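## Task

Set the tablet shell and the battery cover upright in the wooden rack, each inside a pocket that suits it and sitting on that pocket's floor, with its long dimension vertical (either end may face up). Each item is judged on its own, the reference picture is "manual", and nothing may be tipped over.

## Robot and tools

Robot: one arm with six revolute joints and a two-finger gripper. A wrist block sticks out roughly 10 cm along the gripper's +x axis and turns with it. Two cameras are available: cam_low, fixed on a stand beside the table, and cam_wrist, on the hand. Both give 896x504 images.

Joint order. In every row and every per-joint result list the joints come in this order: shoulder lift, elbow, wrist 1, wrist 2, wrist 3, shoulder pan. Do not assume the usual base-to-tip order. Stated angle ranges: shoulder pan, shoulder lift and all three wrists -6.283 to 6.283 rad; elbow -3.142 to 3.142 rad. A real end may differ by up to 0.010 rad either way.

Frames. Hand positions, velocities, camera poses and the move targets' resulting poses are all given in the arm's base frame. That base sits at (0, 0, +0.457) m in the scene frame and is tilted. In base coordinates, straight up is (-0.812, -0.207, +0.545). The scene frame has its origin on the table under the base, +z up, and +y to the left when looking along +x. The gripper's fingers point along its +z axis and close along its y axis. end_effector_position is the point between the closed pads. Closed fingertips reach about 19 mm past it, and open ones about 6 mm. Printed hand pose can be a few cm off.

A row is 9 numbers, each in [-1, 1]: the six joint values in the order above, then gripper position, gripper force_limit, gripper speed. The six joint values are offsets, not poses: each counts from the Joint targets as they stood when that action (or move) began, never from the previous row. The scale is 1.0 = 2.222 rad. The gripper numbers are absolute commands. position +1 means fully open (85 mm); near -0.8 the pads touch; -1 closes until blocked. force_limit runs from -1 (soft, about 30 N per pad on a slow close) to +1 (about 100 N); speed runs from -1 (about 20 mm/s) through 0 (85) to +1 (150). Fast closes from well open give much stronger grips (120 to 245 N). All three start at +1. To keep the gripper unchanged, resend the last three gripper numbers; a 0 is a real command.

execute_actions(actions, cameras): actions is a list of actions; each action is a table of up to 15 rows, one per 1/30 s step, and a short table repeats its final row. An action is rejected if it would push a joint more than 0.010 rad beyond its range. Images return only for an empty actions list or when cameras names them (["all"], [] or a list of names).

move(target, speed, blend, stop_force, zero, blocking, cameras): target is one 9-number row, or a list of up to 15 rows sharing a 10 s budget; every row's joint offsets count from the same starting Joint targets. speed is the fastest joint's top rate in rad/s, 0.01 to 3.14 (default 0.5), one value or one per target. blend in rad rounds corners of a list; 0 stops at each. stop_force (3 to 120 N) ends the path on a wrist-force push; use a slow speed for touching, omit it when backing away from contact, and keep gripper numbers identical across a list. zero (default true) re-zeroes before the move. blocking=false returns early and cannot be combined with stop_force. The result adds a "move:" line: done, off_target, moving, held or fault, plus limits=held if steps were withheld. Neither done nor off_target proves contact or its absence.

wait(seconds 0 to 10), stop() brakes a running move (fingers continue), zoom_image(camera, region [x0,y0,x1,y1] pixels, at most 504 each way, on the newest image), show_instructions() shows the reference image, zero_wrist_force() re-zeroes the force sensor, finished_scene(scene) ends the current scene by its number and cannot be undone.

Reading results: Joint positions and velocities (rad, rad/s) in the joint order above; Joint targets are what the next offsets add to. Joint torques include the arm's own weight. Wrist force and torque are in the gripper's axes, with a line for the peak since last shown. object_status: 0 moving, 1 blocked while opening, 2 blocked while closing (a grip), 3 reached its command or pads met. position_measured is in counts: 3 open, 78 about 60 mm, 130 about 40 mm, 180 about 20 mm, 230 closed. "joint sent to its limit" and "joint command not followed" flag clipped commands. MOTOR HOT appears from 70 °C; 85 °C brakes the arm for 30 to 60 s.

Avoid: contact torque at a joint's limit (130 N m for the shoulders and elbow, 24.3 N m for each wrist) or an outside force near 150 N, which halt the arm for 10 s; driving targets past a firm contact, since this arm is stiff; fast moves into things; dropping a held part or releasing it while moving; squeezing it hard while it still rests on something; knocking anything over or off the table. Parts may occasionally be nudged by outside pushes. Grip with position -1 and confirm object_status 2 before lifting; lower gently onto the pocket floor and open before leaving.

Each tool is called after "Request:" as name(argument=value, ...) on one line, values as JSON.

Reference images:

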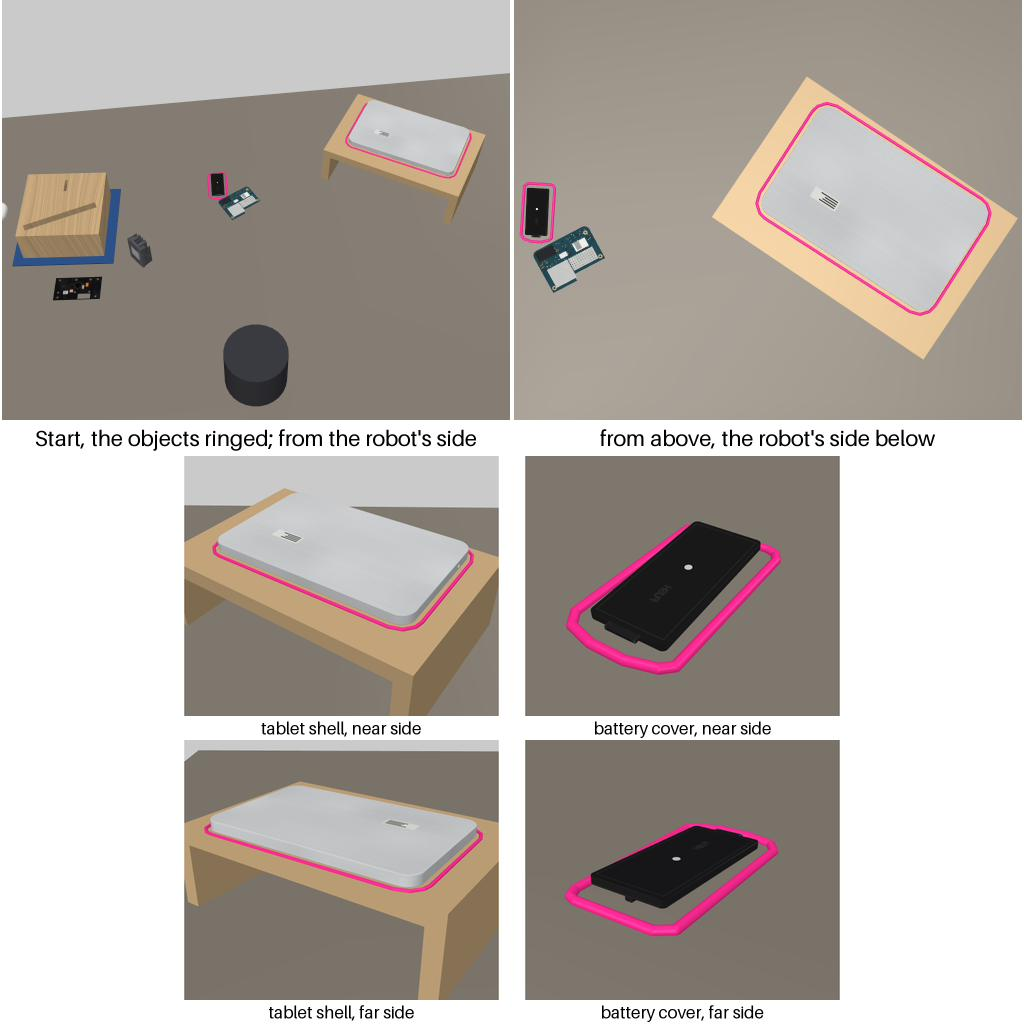

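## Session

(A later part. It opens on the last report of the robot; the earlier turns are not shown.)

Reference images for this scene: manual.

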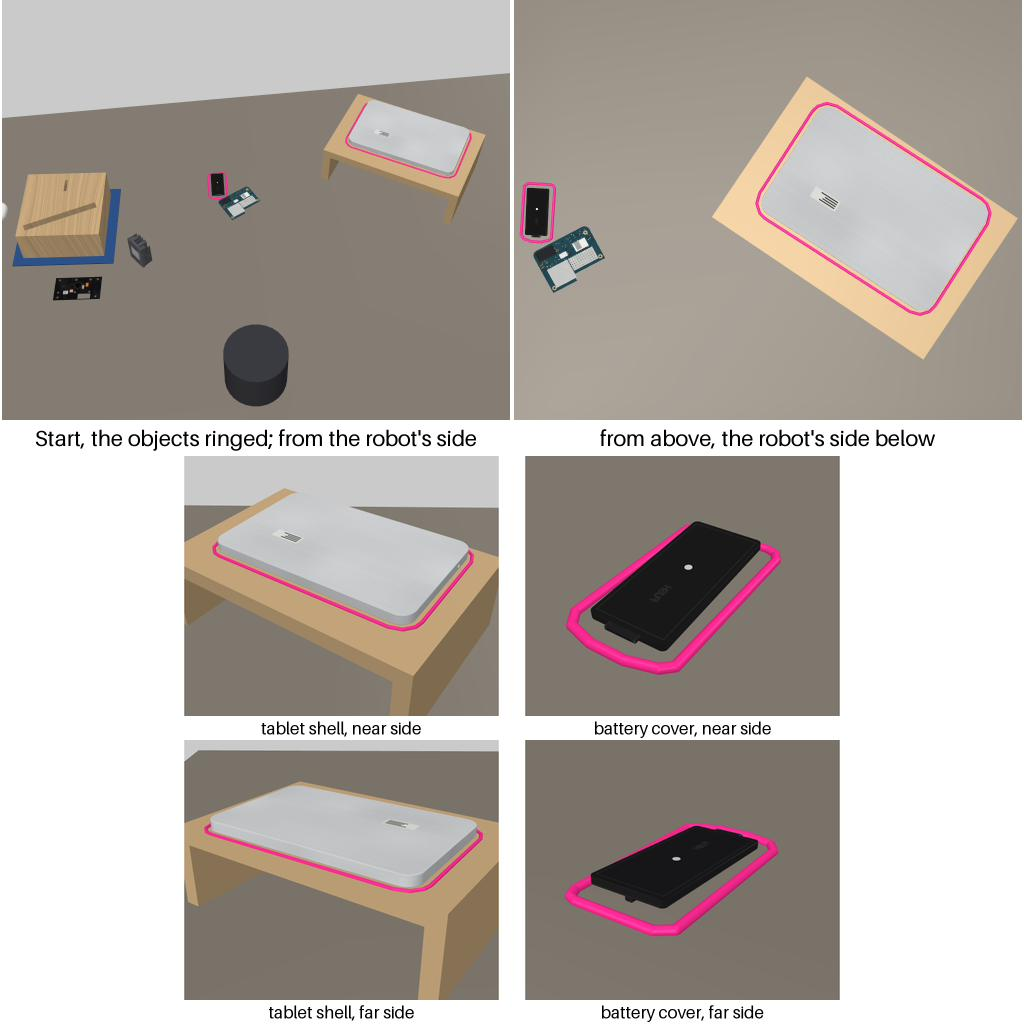

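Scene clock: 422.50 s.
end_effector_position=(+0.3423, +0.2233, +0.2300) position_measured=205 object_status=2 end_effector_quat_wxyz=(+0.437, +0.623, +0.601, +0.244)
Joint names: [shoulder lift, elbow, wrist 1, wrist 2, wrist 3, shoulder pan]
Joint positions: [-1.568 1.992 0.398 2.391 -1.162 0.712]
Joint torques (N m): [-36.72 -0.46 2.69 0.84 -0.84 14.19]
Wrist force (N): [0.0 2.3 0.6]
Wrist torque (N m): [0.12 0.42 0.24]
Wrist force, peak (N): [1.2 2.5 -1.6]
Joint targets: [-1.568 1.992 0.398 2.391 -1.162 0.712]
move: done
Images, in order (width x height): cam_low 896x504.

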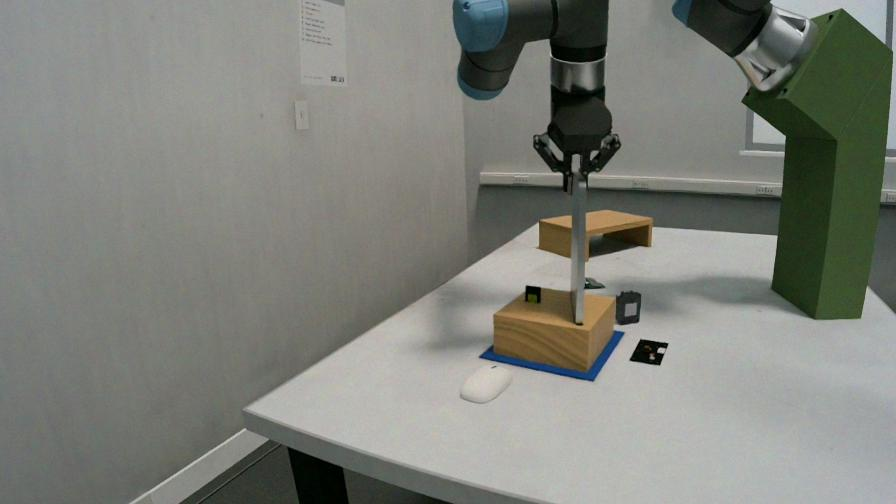

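Request:
move(target=[0.007593, -0.001239, -0.011058, -0.004241, -0.00649, -0.006162, -1, -0.2, -1], speed=0.01, stop_force=3, cameras=["cam_low"])

Request:
zoom_image(camera="cam_low", region=[562, 284, 592, 330])

Scene clock: 426.23 s.
end_effector_position=(+0.3505, +0.2251, +0.2241) position_measured=205 object_status=2 end_effector_quat_wxyz=(+0.437, +0.623, +0.601, +0.244)
Joint names: [shoulder lift, elbow, wrist 1, wrist 2, wrist 3, shoulder pan]
Joint positions: [-1.551 1.989 0.373 2.382 -1.176 0.698]
Joint torques (N m): [-36.02 -7.67 4.01 0.19 0.3 16.51]
Wrist force (N): [0.1 2.1 0.5]
Wrist torque (N m): [0.11 0.41 0.43]
Wrist force, peak (N): [-0.1 2.5 1.0]
Joint targets: [-1.551 1.989 0.373 2.382 -1.176 0.698]
move: done
Images, in order (width x height): cam_low 896x504.

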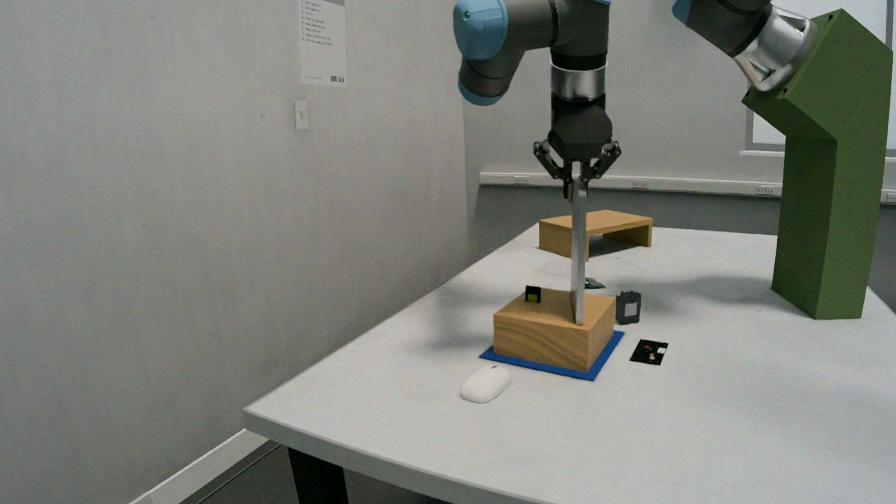

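Scaled by 10.957.

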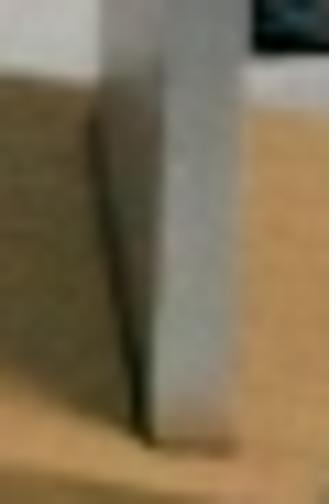

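Request:
move(target=[0.007593, -0.001239, -0.011058, -0.004241, -0.00649, -0.006162, -1, -0.2, -1], speed=0.012, stop_force=3, cameras=["cam_low"])

Request:
zoom_image(camera="cam_low", region=[562, 284, 592, 330])

Scene clock: 430.10 s.
end_effector_position=(+0.3587, +0.2266, +0.2181) position_measured=205 object_status=2 end_effector_quat_wxyz=(+0.437, +0.623, +0.601, +0.244)
Joint names: [shoulder lift, elbow, wrist 1, wrist 2, wrist 3, shoulder pan]
Joint positions: [-1.534 1.986 0.349 2.372 -1.191 0.685]
Joint torques (N m): [-38.38 -7.93 4.55 0.43 0.78 19.1]
Wrist force (N): [0.1 2.2 0.8]
Wrist torque (N m): [0.12 0.42 0.44]
Wrist force, peak (N): [-0.1 2.5 0.8]
Joint targets: [-1.534 1.986 0.349 2.372 -1.190 0.685]
move: done
Images, in order (width x height): cam_low 896x504.

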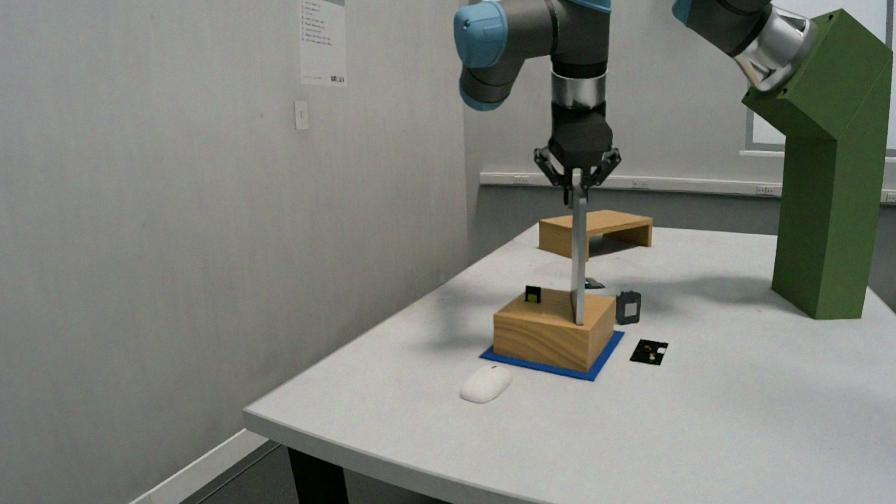

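Scaled by 10.957.

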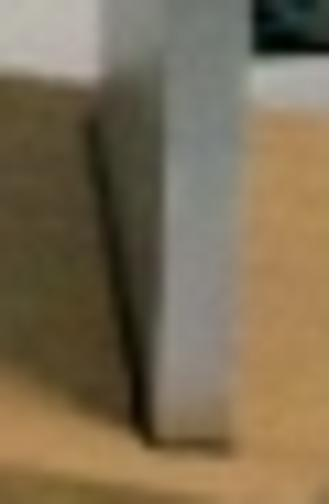

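Request:
move(target=[0.007593, -0.001239, -0.011058, -0.004241, -0.00649, -0.006162, -1, -0.2, -1], speed=0.01, stop_force=3)

Scene clock: 434.33 s.
end_effector_position=(+0.3670, +0.2280, +0.2122) position_measured=205 object_status=2 end_effector_quat_wxyz=(+0.437, +0.623, +0.601, +0.244)
Joint names: [shoulder lift, elbow, wrist 1, wrist 2, wrist 3, shoulder pan]
Joint positions: [-1.517 1.983 0.324 2.363 -1.205 0.671]
Joint torques (N m): [-37.45 -7.28 4.34 0.9 0.42 15.48]
Wrist force (N): [1.8 2.3 -0.4]
Wrist torque (N m): [0.13 0.69 0.44]
Wrist force, peak (N): [1.9 2.3 -0.5]
Joint targets: [-1.517 1.983 0.324 2.363 -1.205 0.671]
move: done

Request:
move(target=[0.002188, -0.00224, 0.001967, 0.001725, 0.00264, 0.002507, -1, -0.2, -1], speed=0.01, stop_force=4)

Request:
move(target=[0.004182, -0.001137, -0.005089, -0.001843, -0.00282, -0.002678, -1, -0.2, -1], speed=0.01, stop_force=3)

Scene clock: 437.20 s.
end_effector_position=(+0.3667, +0.2300, +0.2124) position_measured=205 object_status=2 end_effector_quat_wxyz=(+0.437, +0.623, +0.601, +0.244)
Joint names: [shoulder lift, elbow, wrist 1, wrist 2, wrist 3, shoulder pan]
Joint positions: [-1.512 1.978 0.329 2.367 -1.199 0.677]
Joint torques (N m): [-38.09 2.69 2.26 0.57 -0.95 15.16]
Wrist force (N): [0.0 2.3 0.8]
Wrist torque (N m): [0.14 0.44 0.26]
Wrist force, peak (N): [1.7 2.5 -0.5]
Joint targets: [-1.512 1.979 0.329 2.367 -1.199 0.677]
move: done

Scene clock: 438.93 s.
end_effector_position=(+0.3709, +0.2309, +0.2095) position_measured=205 object_status=2 end_effector_quat_wxyz=(+0.437, +0.623, +0.601, +0.244)
Joint names: [shoulder lift, elbow, wrist 1, wrist 2, wrist 3, shoulder pan]
Joint positions: [-1.503 1.976 0.317 2.363 -1.205 0.671]
Joint torques (N m): [-39.88 -5.88 4.28 0.23 0.27 16.34]
Wrist force (N): [0.0 2.2 0.9]
Wrist torque (N m): [0.12 0.43 0.44]
Wrist force, peak (N): [0.2 2.6 0.7]
Joint targets: [-1.503 1.976 0.317 2.363 -1.205 0.671]
move: done

Request:
move(target=[0.008364, -0.002274, -0.010178, -0.003686, -0.00564, -0.005355, -1, -0.2, -1], speed=0.008, stop_force=3)

speed must be a number from 0.01 to 3.14 (rad/s); nothing of the call was run

Request:
move(target=[0.008364, -0.002274, -0.010178, -0.003686, -0.00564, -0.005355, -1, -0.2, -1], speed=0.01, stop_force=3)

Scene clock: 443.03 s.
end_effector_position=(+0.3793, +0.2328, +0.2036) position_measured=205 object_status=2 end_effector_quat_wxyz=(+0.437, +0.623, +0.601, +0.244)
Joint names: [shoulder lift, elbow, wrist 1, wrist 2, wrist 3, shoulder pan]
Joint positions: [-1.484 1.971 0.295 2.355 -1.218 0.659]
Joint torques (N m): [-39.61 -5.19 4.34 0.15 0.48 16.83]
Wrist force (N): [0.0 2.3 0.8]
Wrist torque (N m): [0.13 0.42 0.44]
Wrist force, peak (N): [0.1 2.5 0.7]
Joint targets: [-1.485 1.971 0.295 2.355 -1.218 0.659]
move: done

Request:
move(target=[0.006691, -0.001819, -0.008142, -0.002949, -0.004512, -0.004284, -1, -0.2, -1], speed=0.01, stop_force=3, cameras=["all"])

Scene clock: 445.13 s.
end_effector_position=(+0.3812, +0.2332, +0.2023) position_measured=205 object_status=2 end_effector_quat_wxyz=(+0.437, +0.623, +0.601, +0.244)
Joint names: [shoulder lift, elbow, wrist 1, wrist 2, wrist 3, shoulder pan]
Joint positions: [-1.48 1.97 0.289 2.353 -1.221 0.656]
Joint torques (N m): [-47.33 7.63 4.45 2.1 1.3 29.24]
Wrist force (N): [-3.0 2.1 -3.7]
Wrist torque (N m): [0.13 0.54 0.45]
Wrist force, peak (N): [-5.9 2.4 -7.7]
Joint targets: [-1.480 1.970 0.289 2.353 -1.221 0.656]
move: contact; the wrist 1 is farthest, 0.013 rad from its target
camera_calibration:
cam_wrist: T_world_to_cam=[[0.521408, 0.102265, 0.847158, -0.384513], [-0.447659, -0.81242, 0.373597, 0.297013], [0.726454, -0.574034, -0.377822, 0.0640308], [0, 0, 0, 1]] pos_world=[0.286933, 0.317377, 0.238973]

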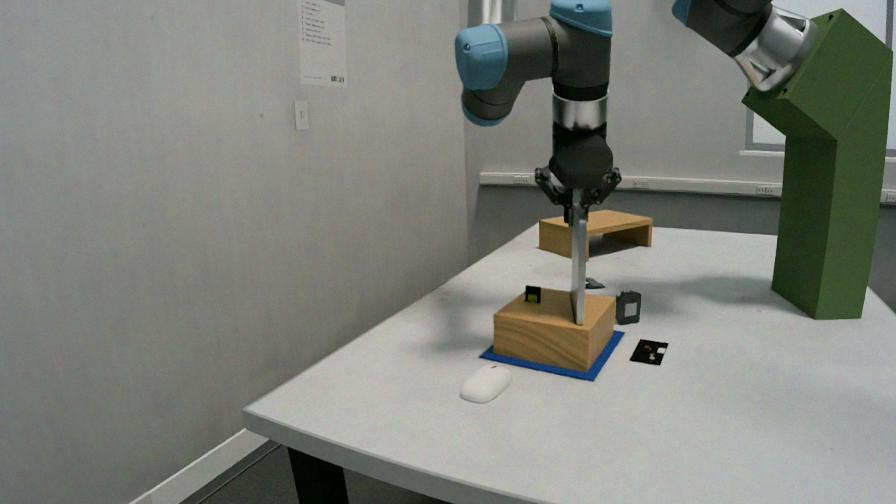

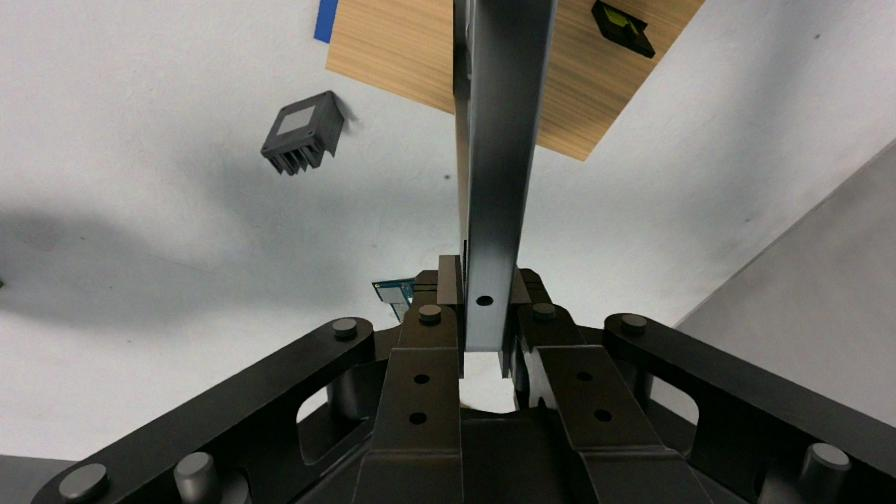

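Request:
move(target=[0, 0, 0, 0, 0, 0, -0.2, -0.2, -1], cameras=["all"])

Scene clock: 447.10 s.
end_effector_position=(+0.3812, +0.2331, +0.2023) position_measured=154 object_status=0 end_effector_quat_wxyz=(+0.437, +0.623, +0.601, +0.244)
Joint names: [shoulder lift, elbow, wrist 1, wrist 2, wrist 3, shoulder pan]
Joint positions: [-1.48 1.97 0.289 2.353 -1.221 0.656]
Joint torques (N m): [-46.75 7.57 4.46 2.35 1.33 28.71]
Wrist force (N): [-0.5 2.3 0.0]
Wrist torque (N m): [0.13 0.50 0.44]
Wrist force, peak (N): [-2.8 2.4 -3.7]
Joint targets: [-1.480 1.970 0.289 2.353 -1.221 0.656]
move: done
camera_calibration:
cam_wrist: T_world_to_cam=[[0.521408, 0.102265, 0.847158, -0.384513], [-0.447659, -0.81242, 0.373597, 0.297013], [0.726454, -0.574034, -0.377822, 0.0640308], [0, 0, 0, 1]] pos_world=[0.286933, 0.317377, 0.238973]

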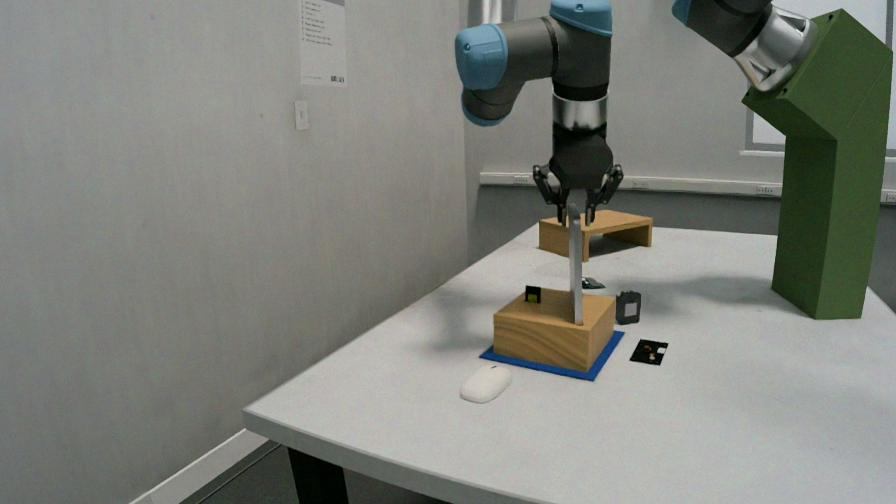

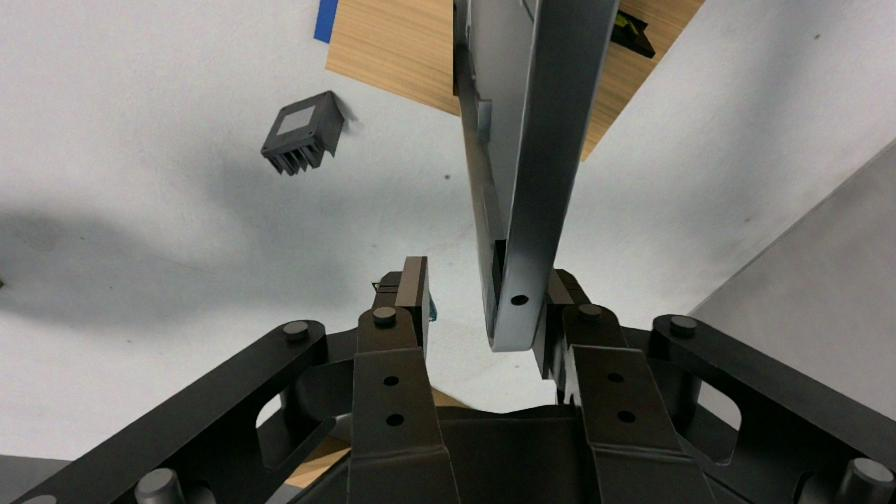

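Request:
move(target=[0, 0, 0, 0, 0, 0, 0.1, -0.2, -1], cameras=["all"])

Scene clock: 448.87 s.
end_effector_position=(+0.3812, +0.2331, +0.2023) position_measured=117 object_status=0 end_effector_quat_wxyz=(+0.437, +0.623, +0.601, +0.244)
Joint names: [shoulder lift, elbow, wrist 1, wrist 2, wrist 3, shoulder pan]
Joint positions: [-1.48 1.97 0.289 2.353 -1.221 0.656]
Joint torques (N m): [-47.54 7.13 4.16 2.1 1.47 28.85]
Wrist force (N): [-0.5 2.5 -0.2]
Wrist torque (N m): [0.16 0.49 0.44]
Wrist force, peak (N): [-0.5 2.5 -0.2]
Joint targets: [-1.480 1.970 0.289 2.353 -1.221 0.656]
move: done
camera_calibration:
cam_wrist: T_world_to_cam=[[0.521408, 0.102265, 0.847158, -0.384513], [-0.447659, -0.81242, 0.373597, 0.297013], [0.726454, -0.574034, -0.377822, 0.0640308], [0, 0, 0, 1]] pos_world=[0.286933, 0.317377, 0.238973]

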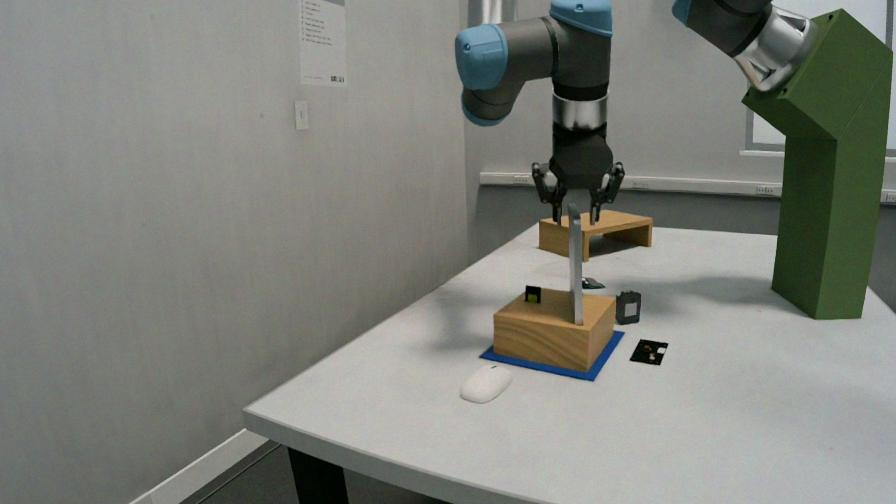

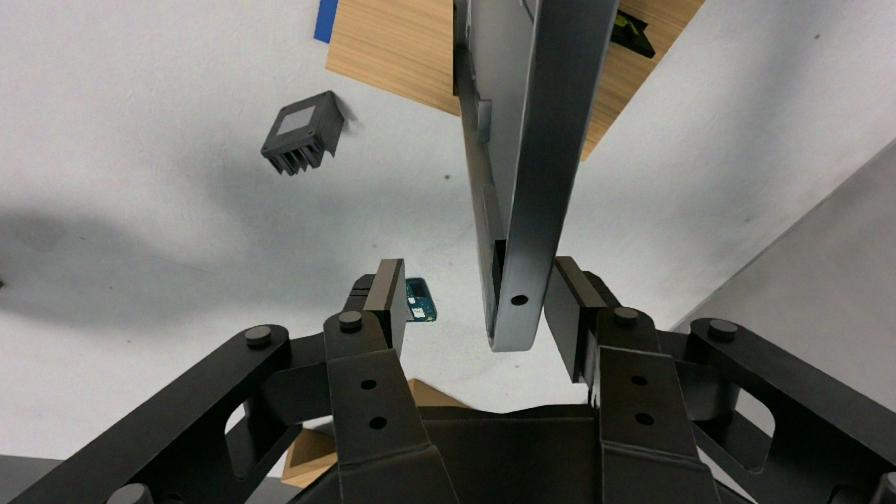

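Request:
move(target=[[-0.0144, 0.00405, 0.018, 0.0063, 0.0099, 0.00945, 0.1, -0.2, -1], [-0.0396, 0.0099, 0.04905, 0.0171, 0.02655, 0.0252, 0.1, -0.2, -1], [-0.07574, 0.01719, 0.10059, 0.03497, 0.05716, 0.0522, 0.1, -0.2, -1]], speed=0.08, blend=[0.01, 0.01, 0], cameras=["all"])

Request:
zoom_image(camera="cam_low", region=[480, 180, 660, 390])

Scene clock: 454.13 s.
end_effector_position=(+0.3047, +0.2110, +0.2558) position_measured=117 object_status=3 end_effector_quat_wxyz=(+0.436, +0.623, +0.601, +0.244) end_effector_velocity=(+0.001, +0.001, -0.001) end_effector_angular_velocity=(+0.000, -0.001, +0.000)
Joint names: [shoulder lift, elbow, wrist 1, wrist 2, wrist 3, shoulder pan]
Joint positions: [-1.649 2.008 0.513 2.431 -1.094 0.772]
Joint velocities: [0.002 0 -0.005 -0.001 -0.002 -0.001]
Joint torques (N m): [-22.73 -1.87 0.16 -0.72 -1.63 6.7]
Wrist force (N): [-0.5 2.1 -0.3]
Wrist torque (N m): [0.10 0.50 0.25]
Wrist force, peak (N): [-0.7 2.4 -0.2]
Joint targets: [-1.649 2.008 0.513 2.430 -1.094 0.772]
move: done
camera_calibration:
cam_wrist: T_world_to_cam=[[0.522559, 0.101315, 0.846562, -0.387646], [-0.447321, -0.812705, 0.373382, 0.224826], [0.725835, -0.573799, -0.379366, 0.127722], [0, 0, 0, 1]] pos_world=[0.210432, 0.295278, 0.292675]

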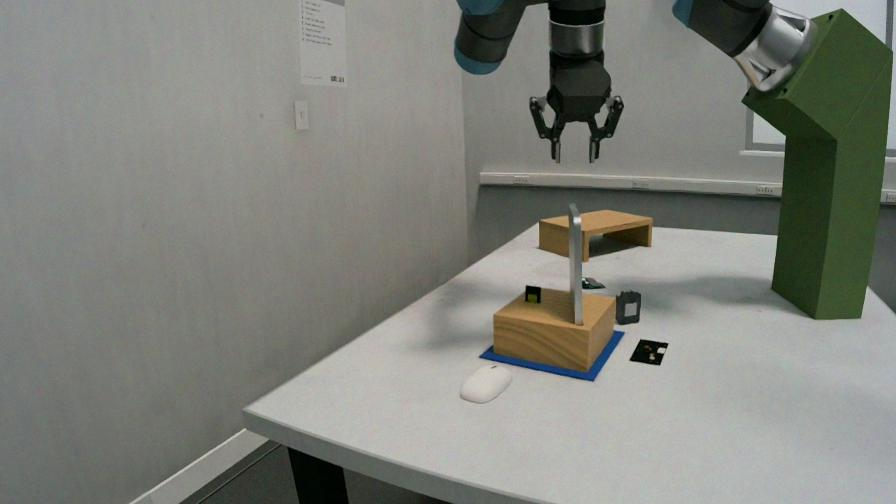

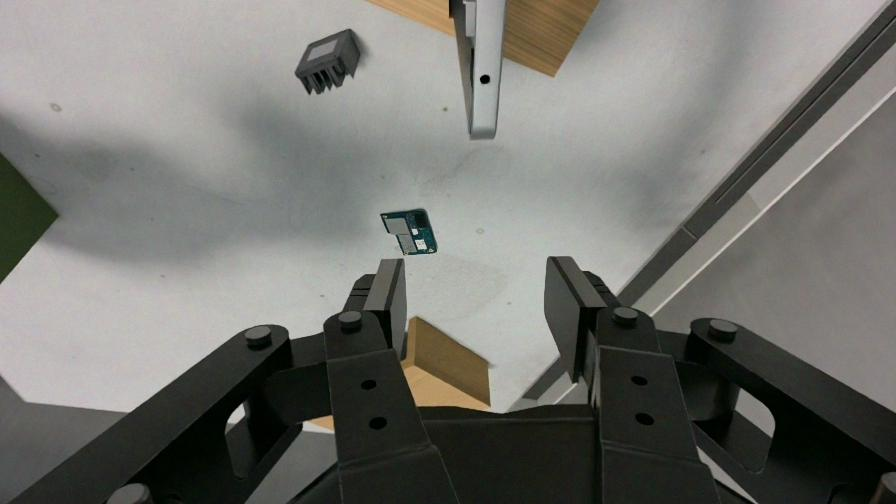

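Scaled by 2.400.

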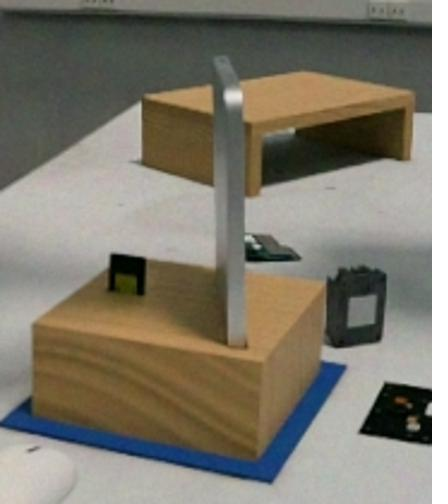

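Request:
finished_scene(scene=2)

The scene is finished: the task was done.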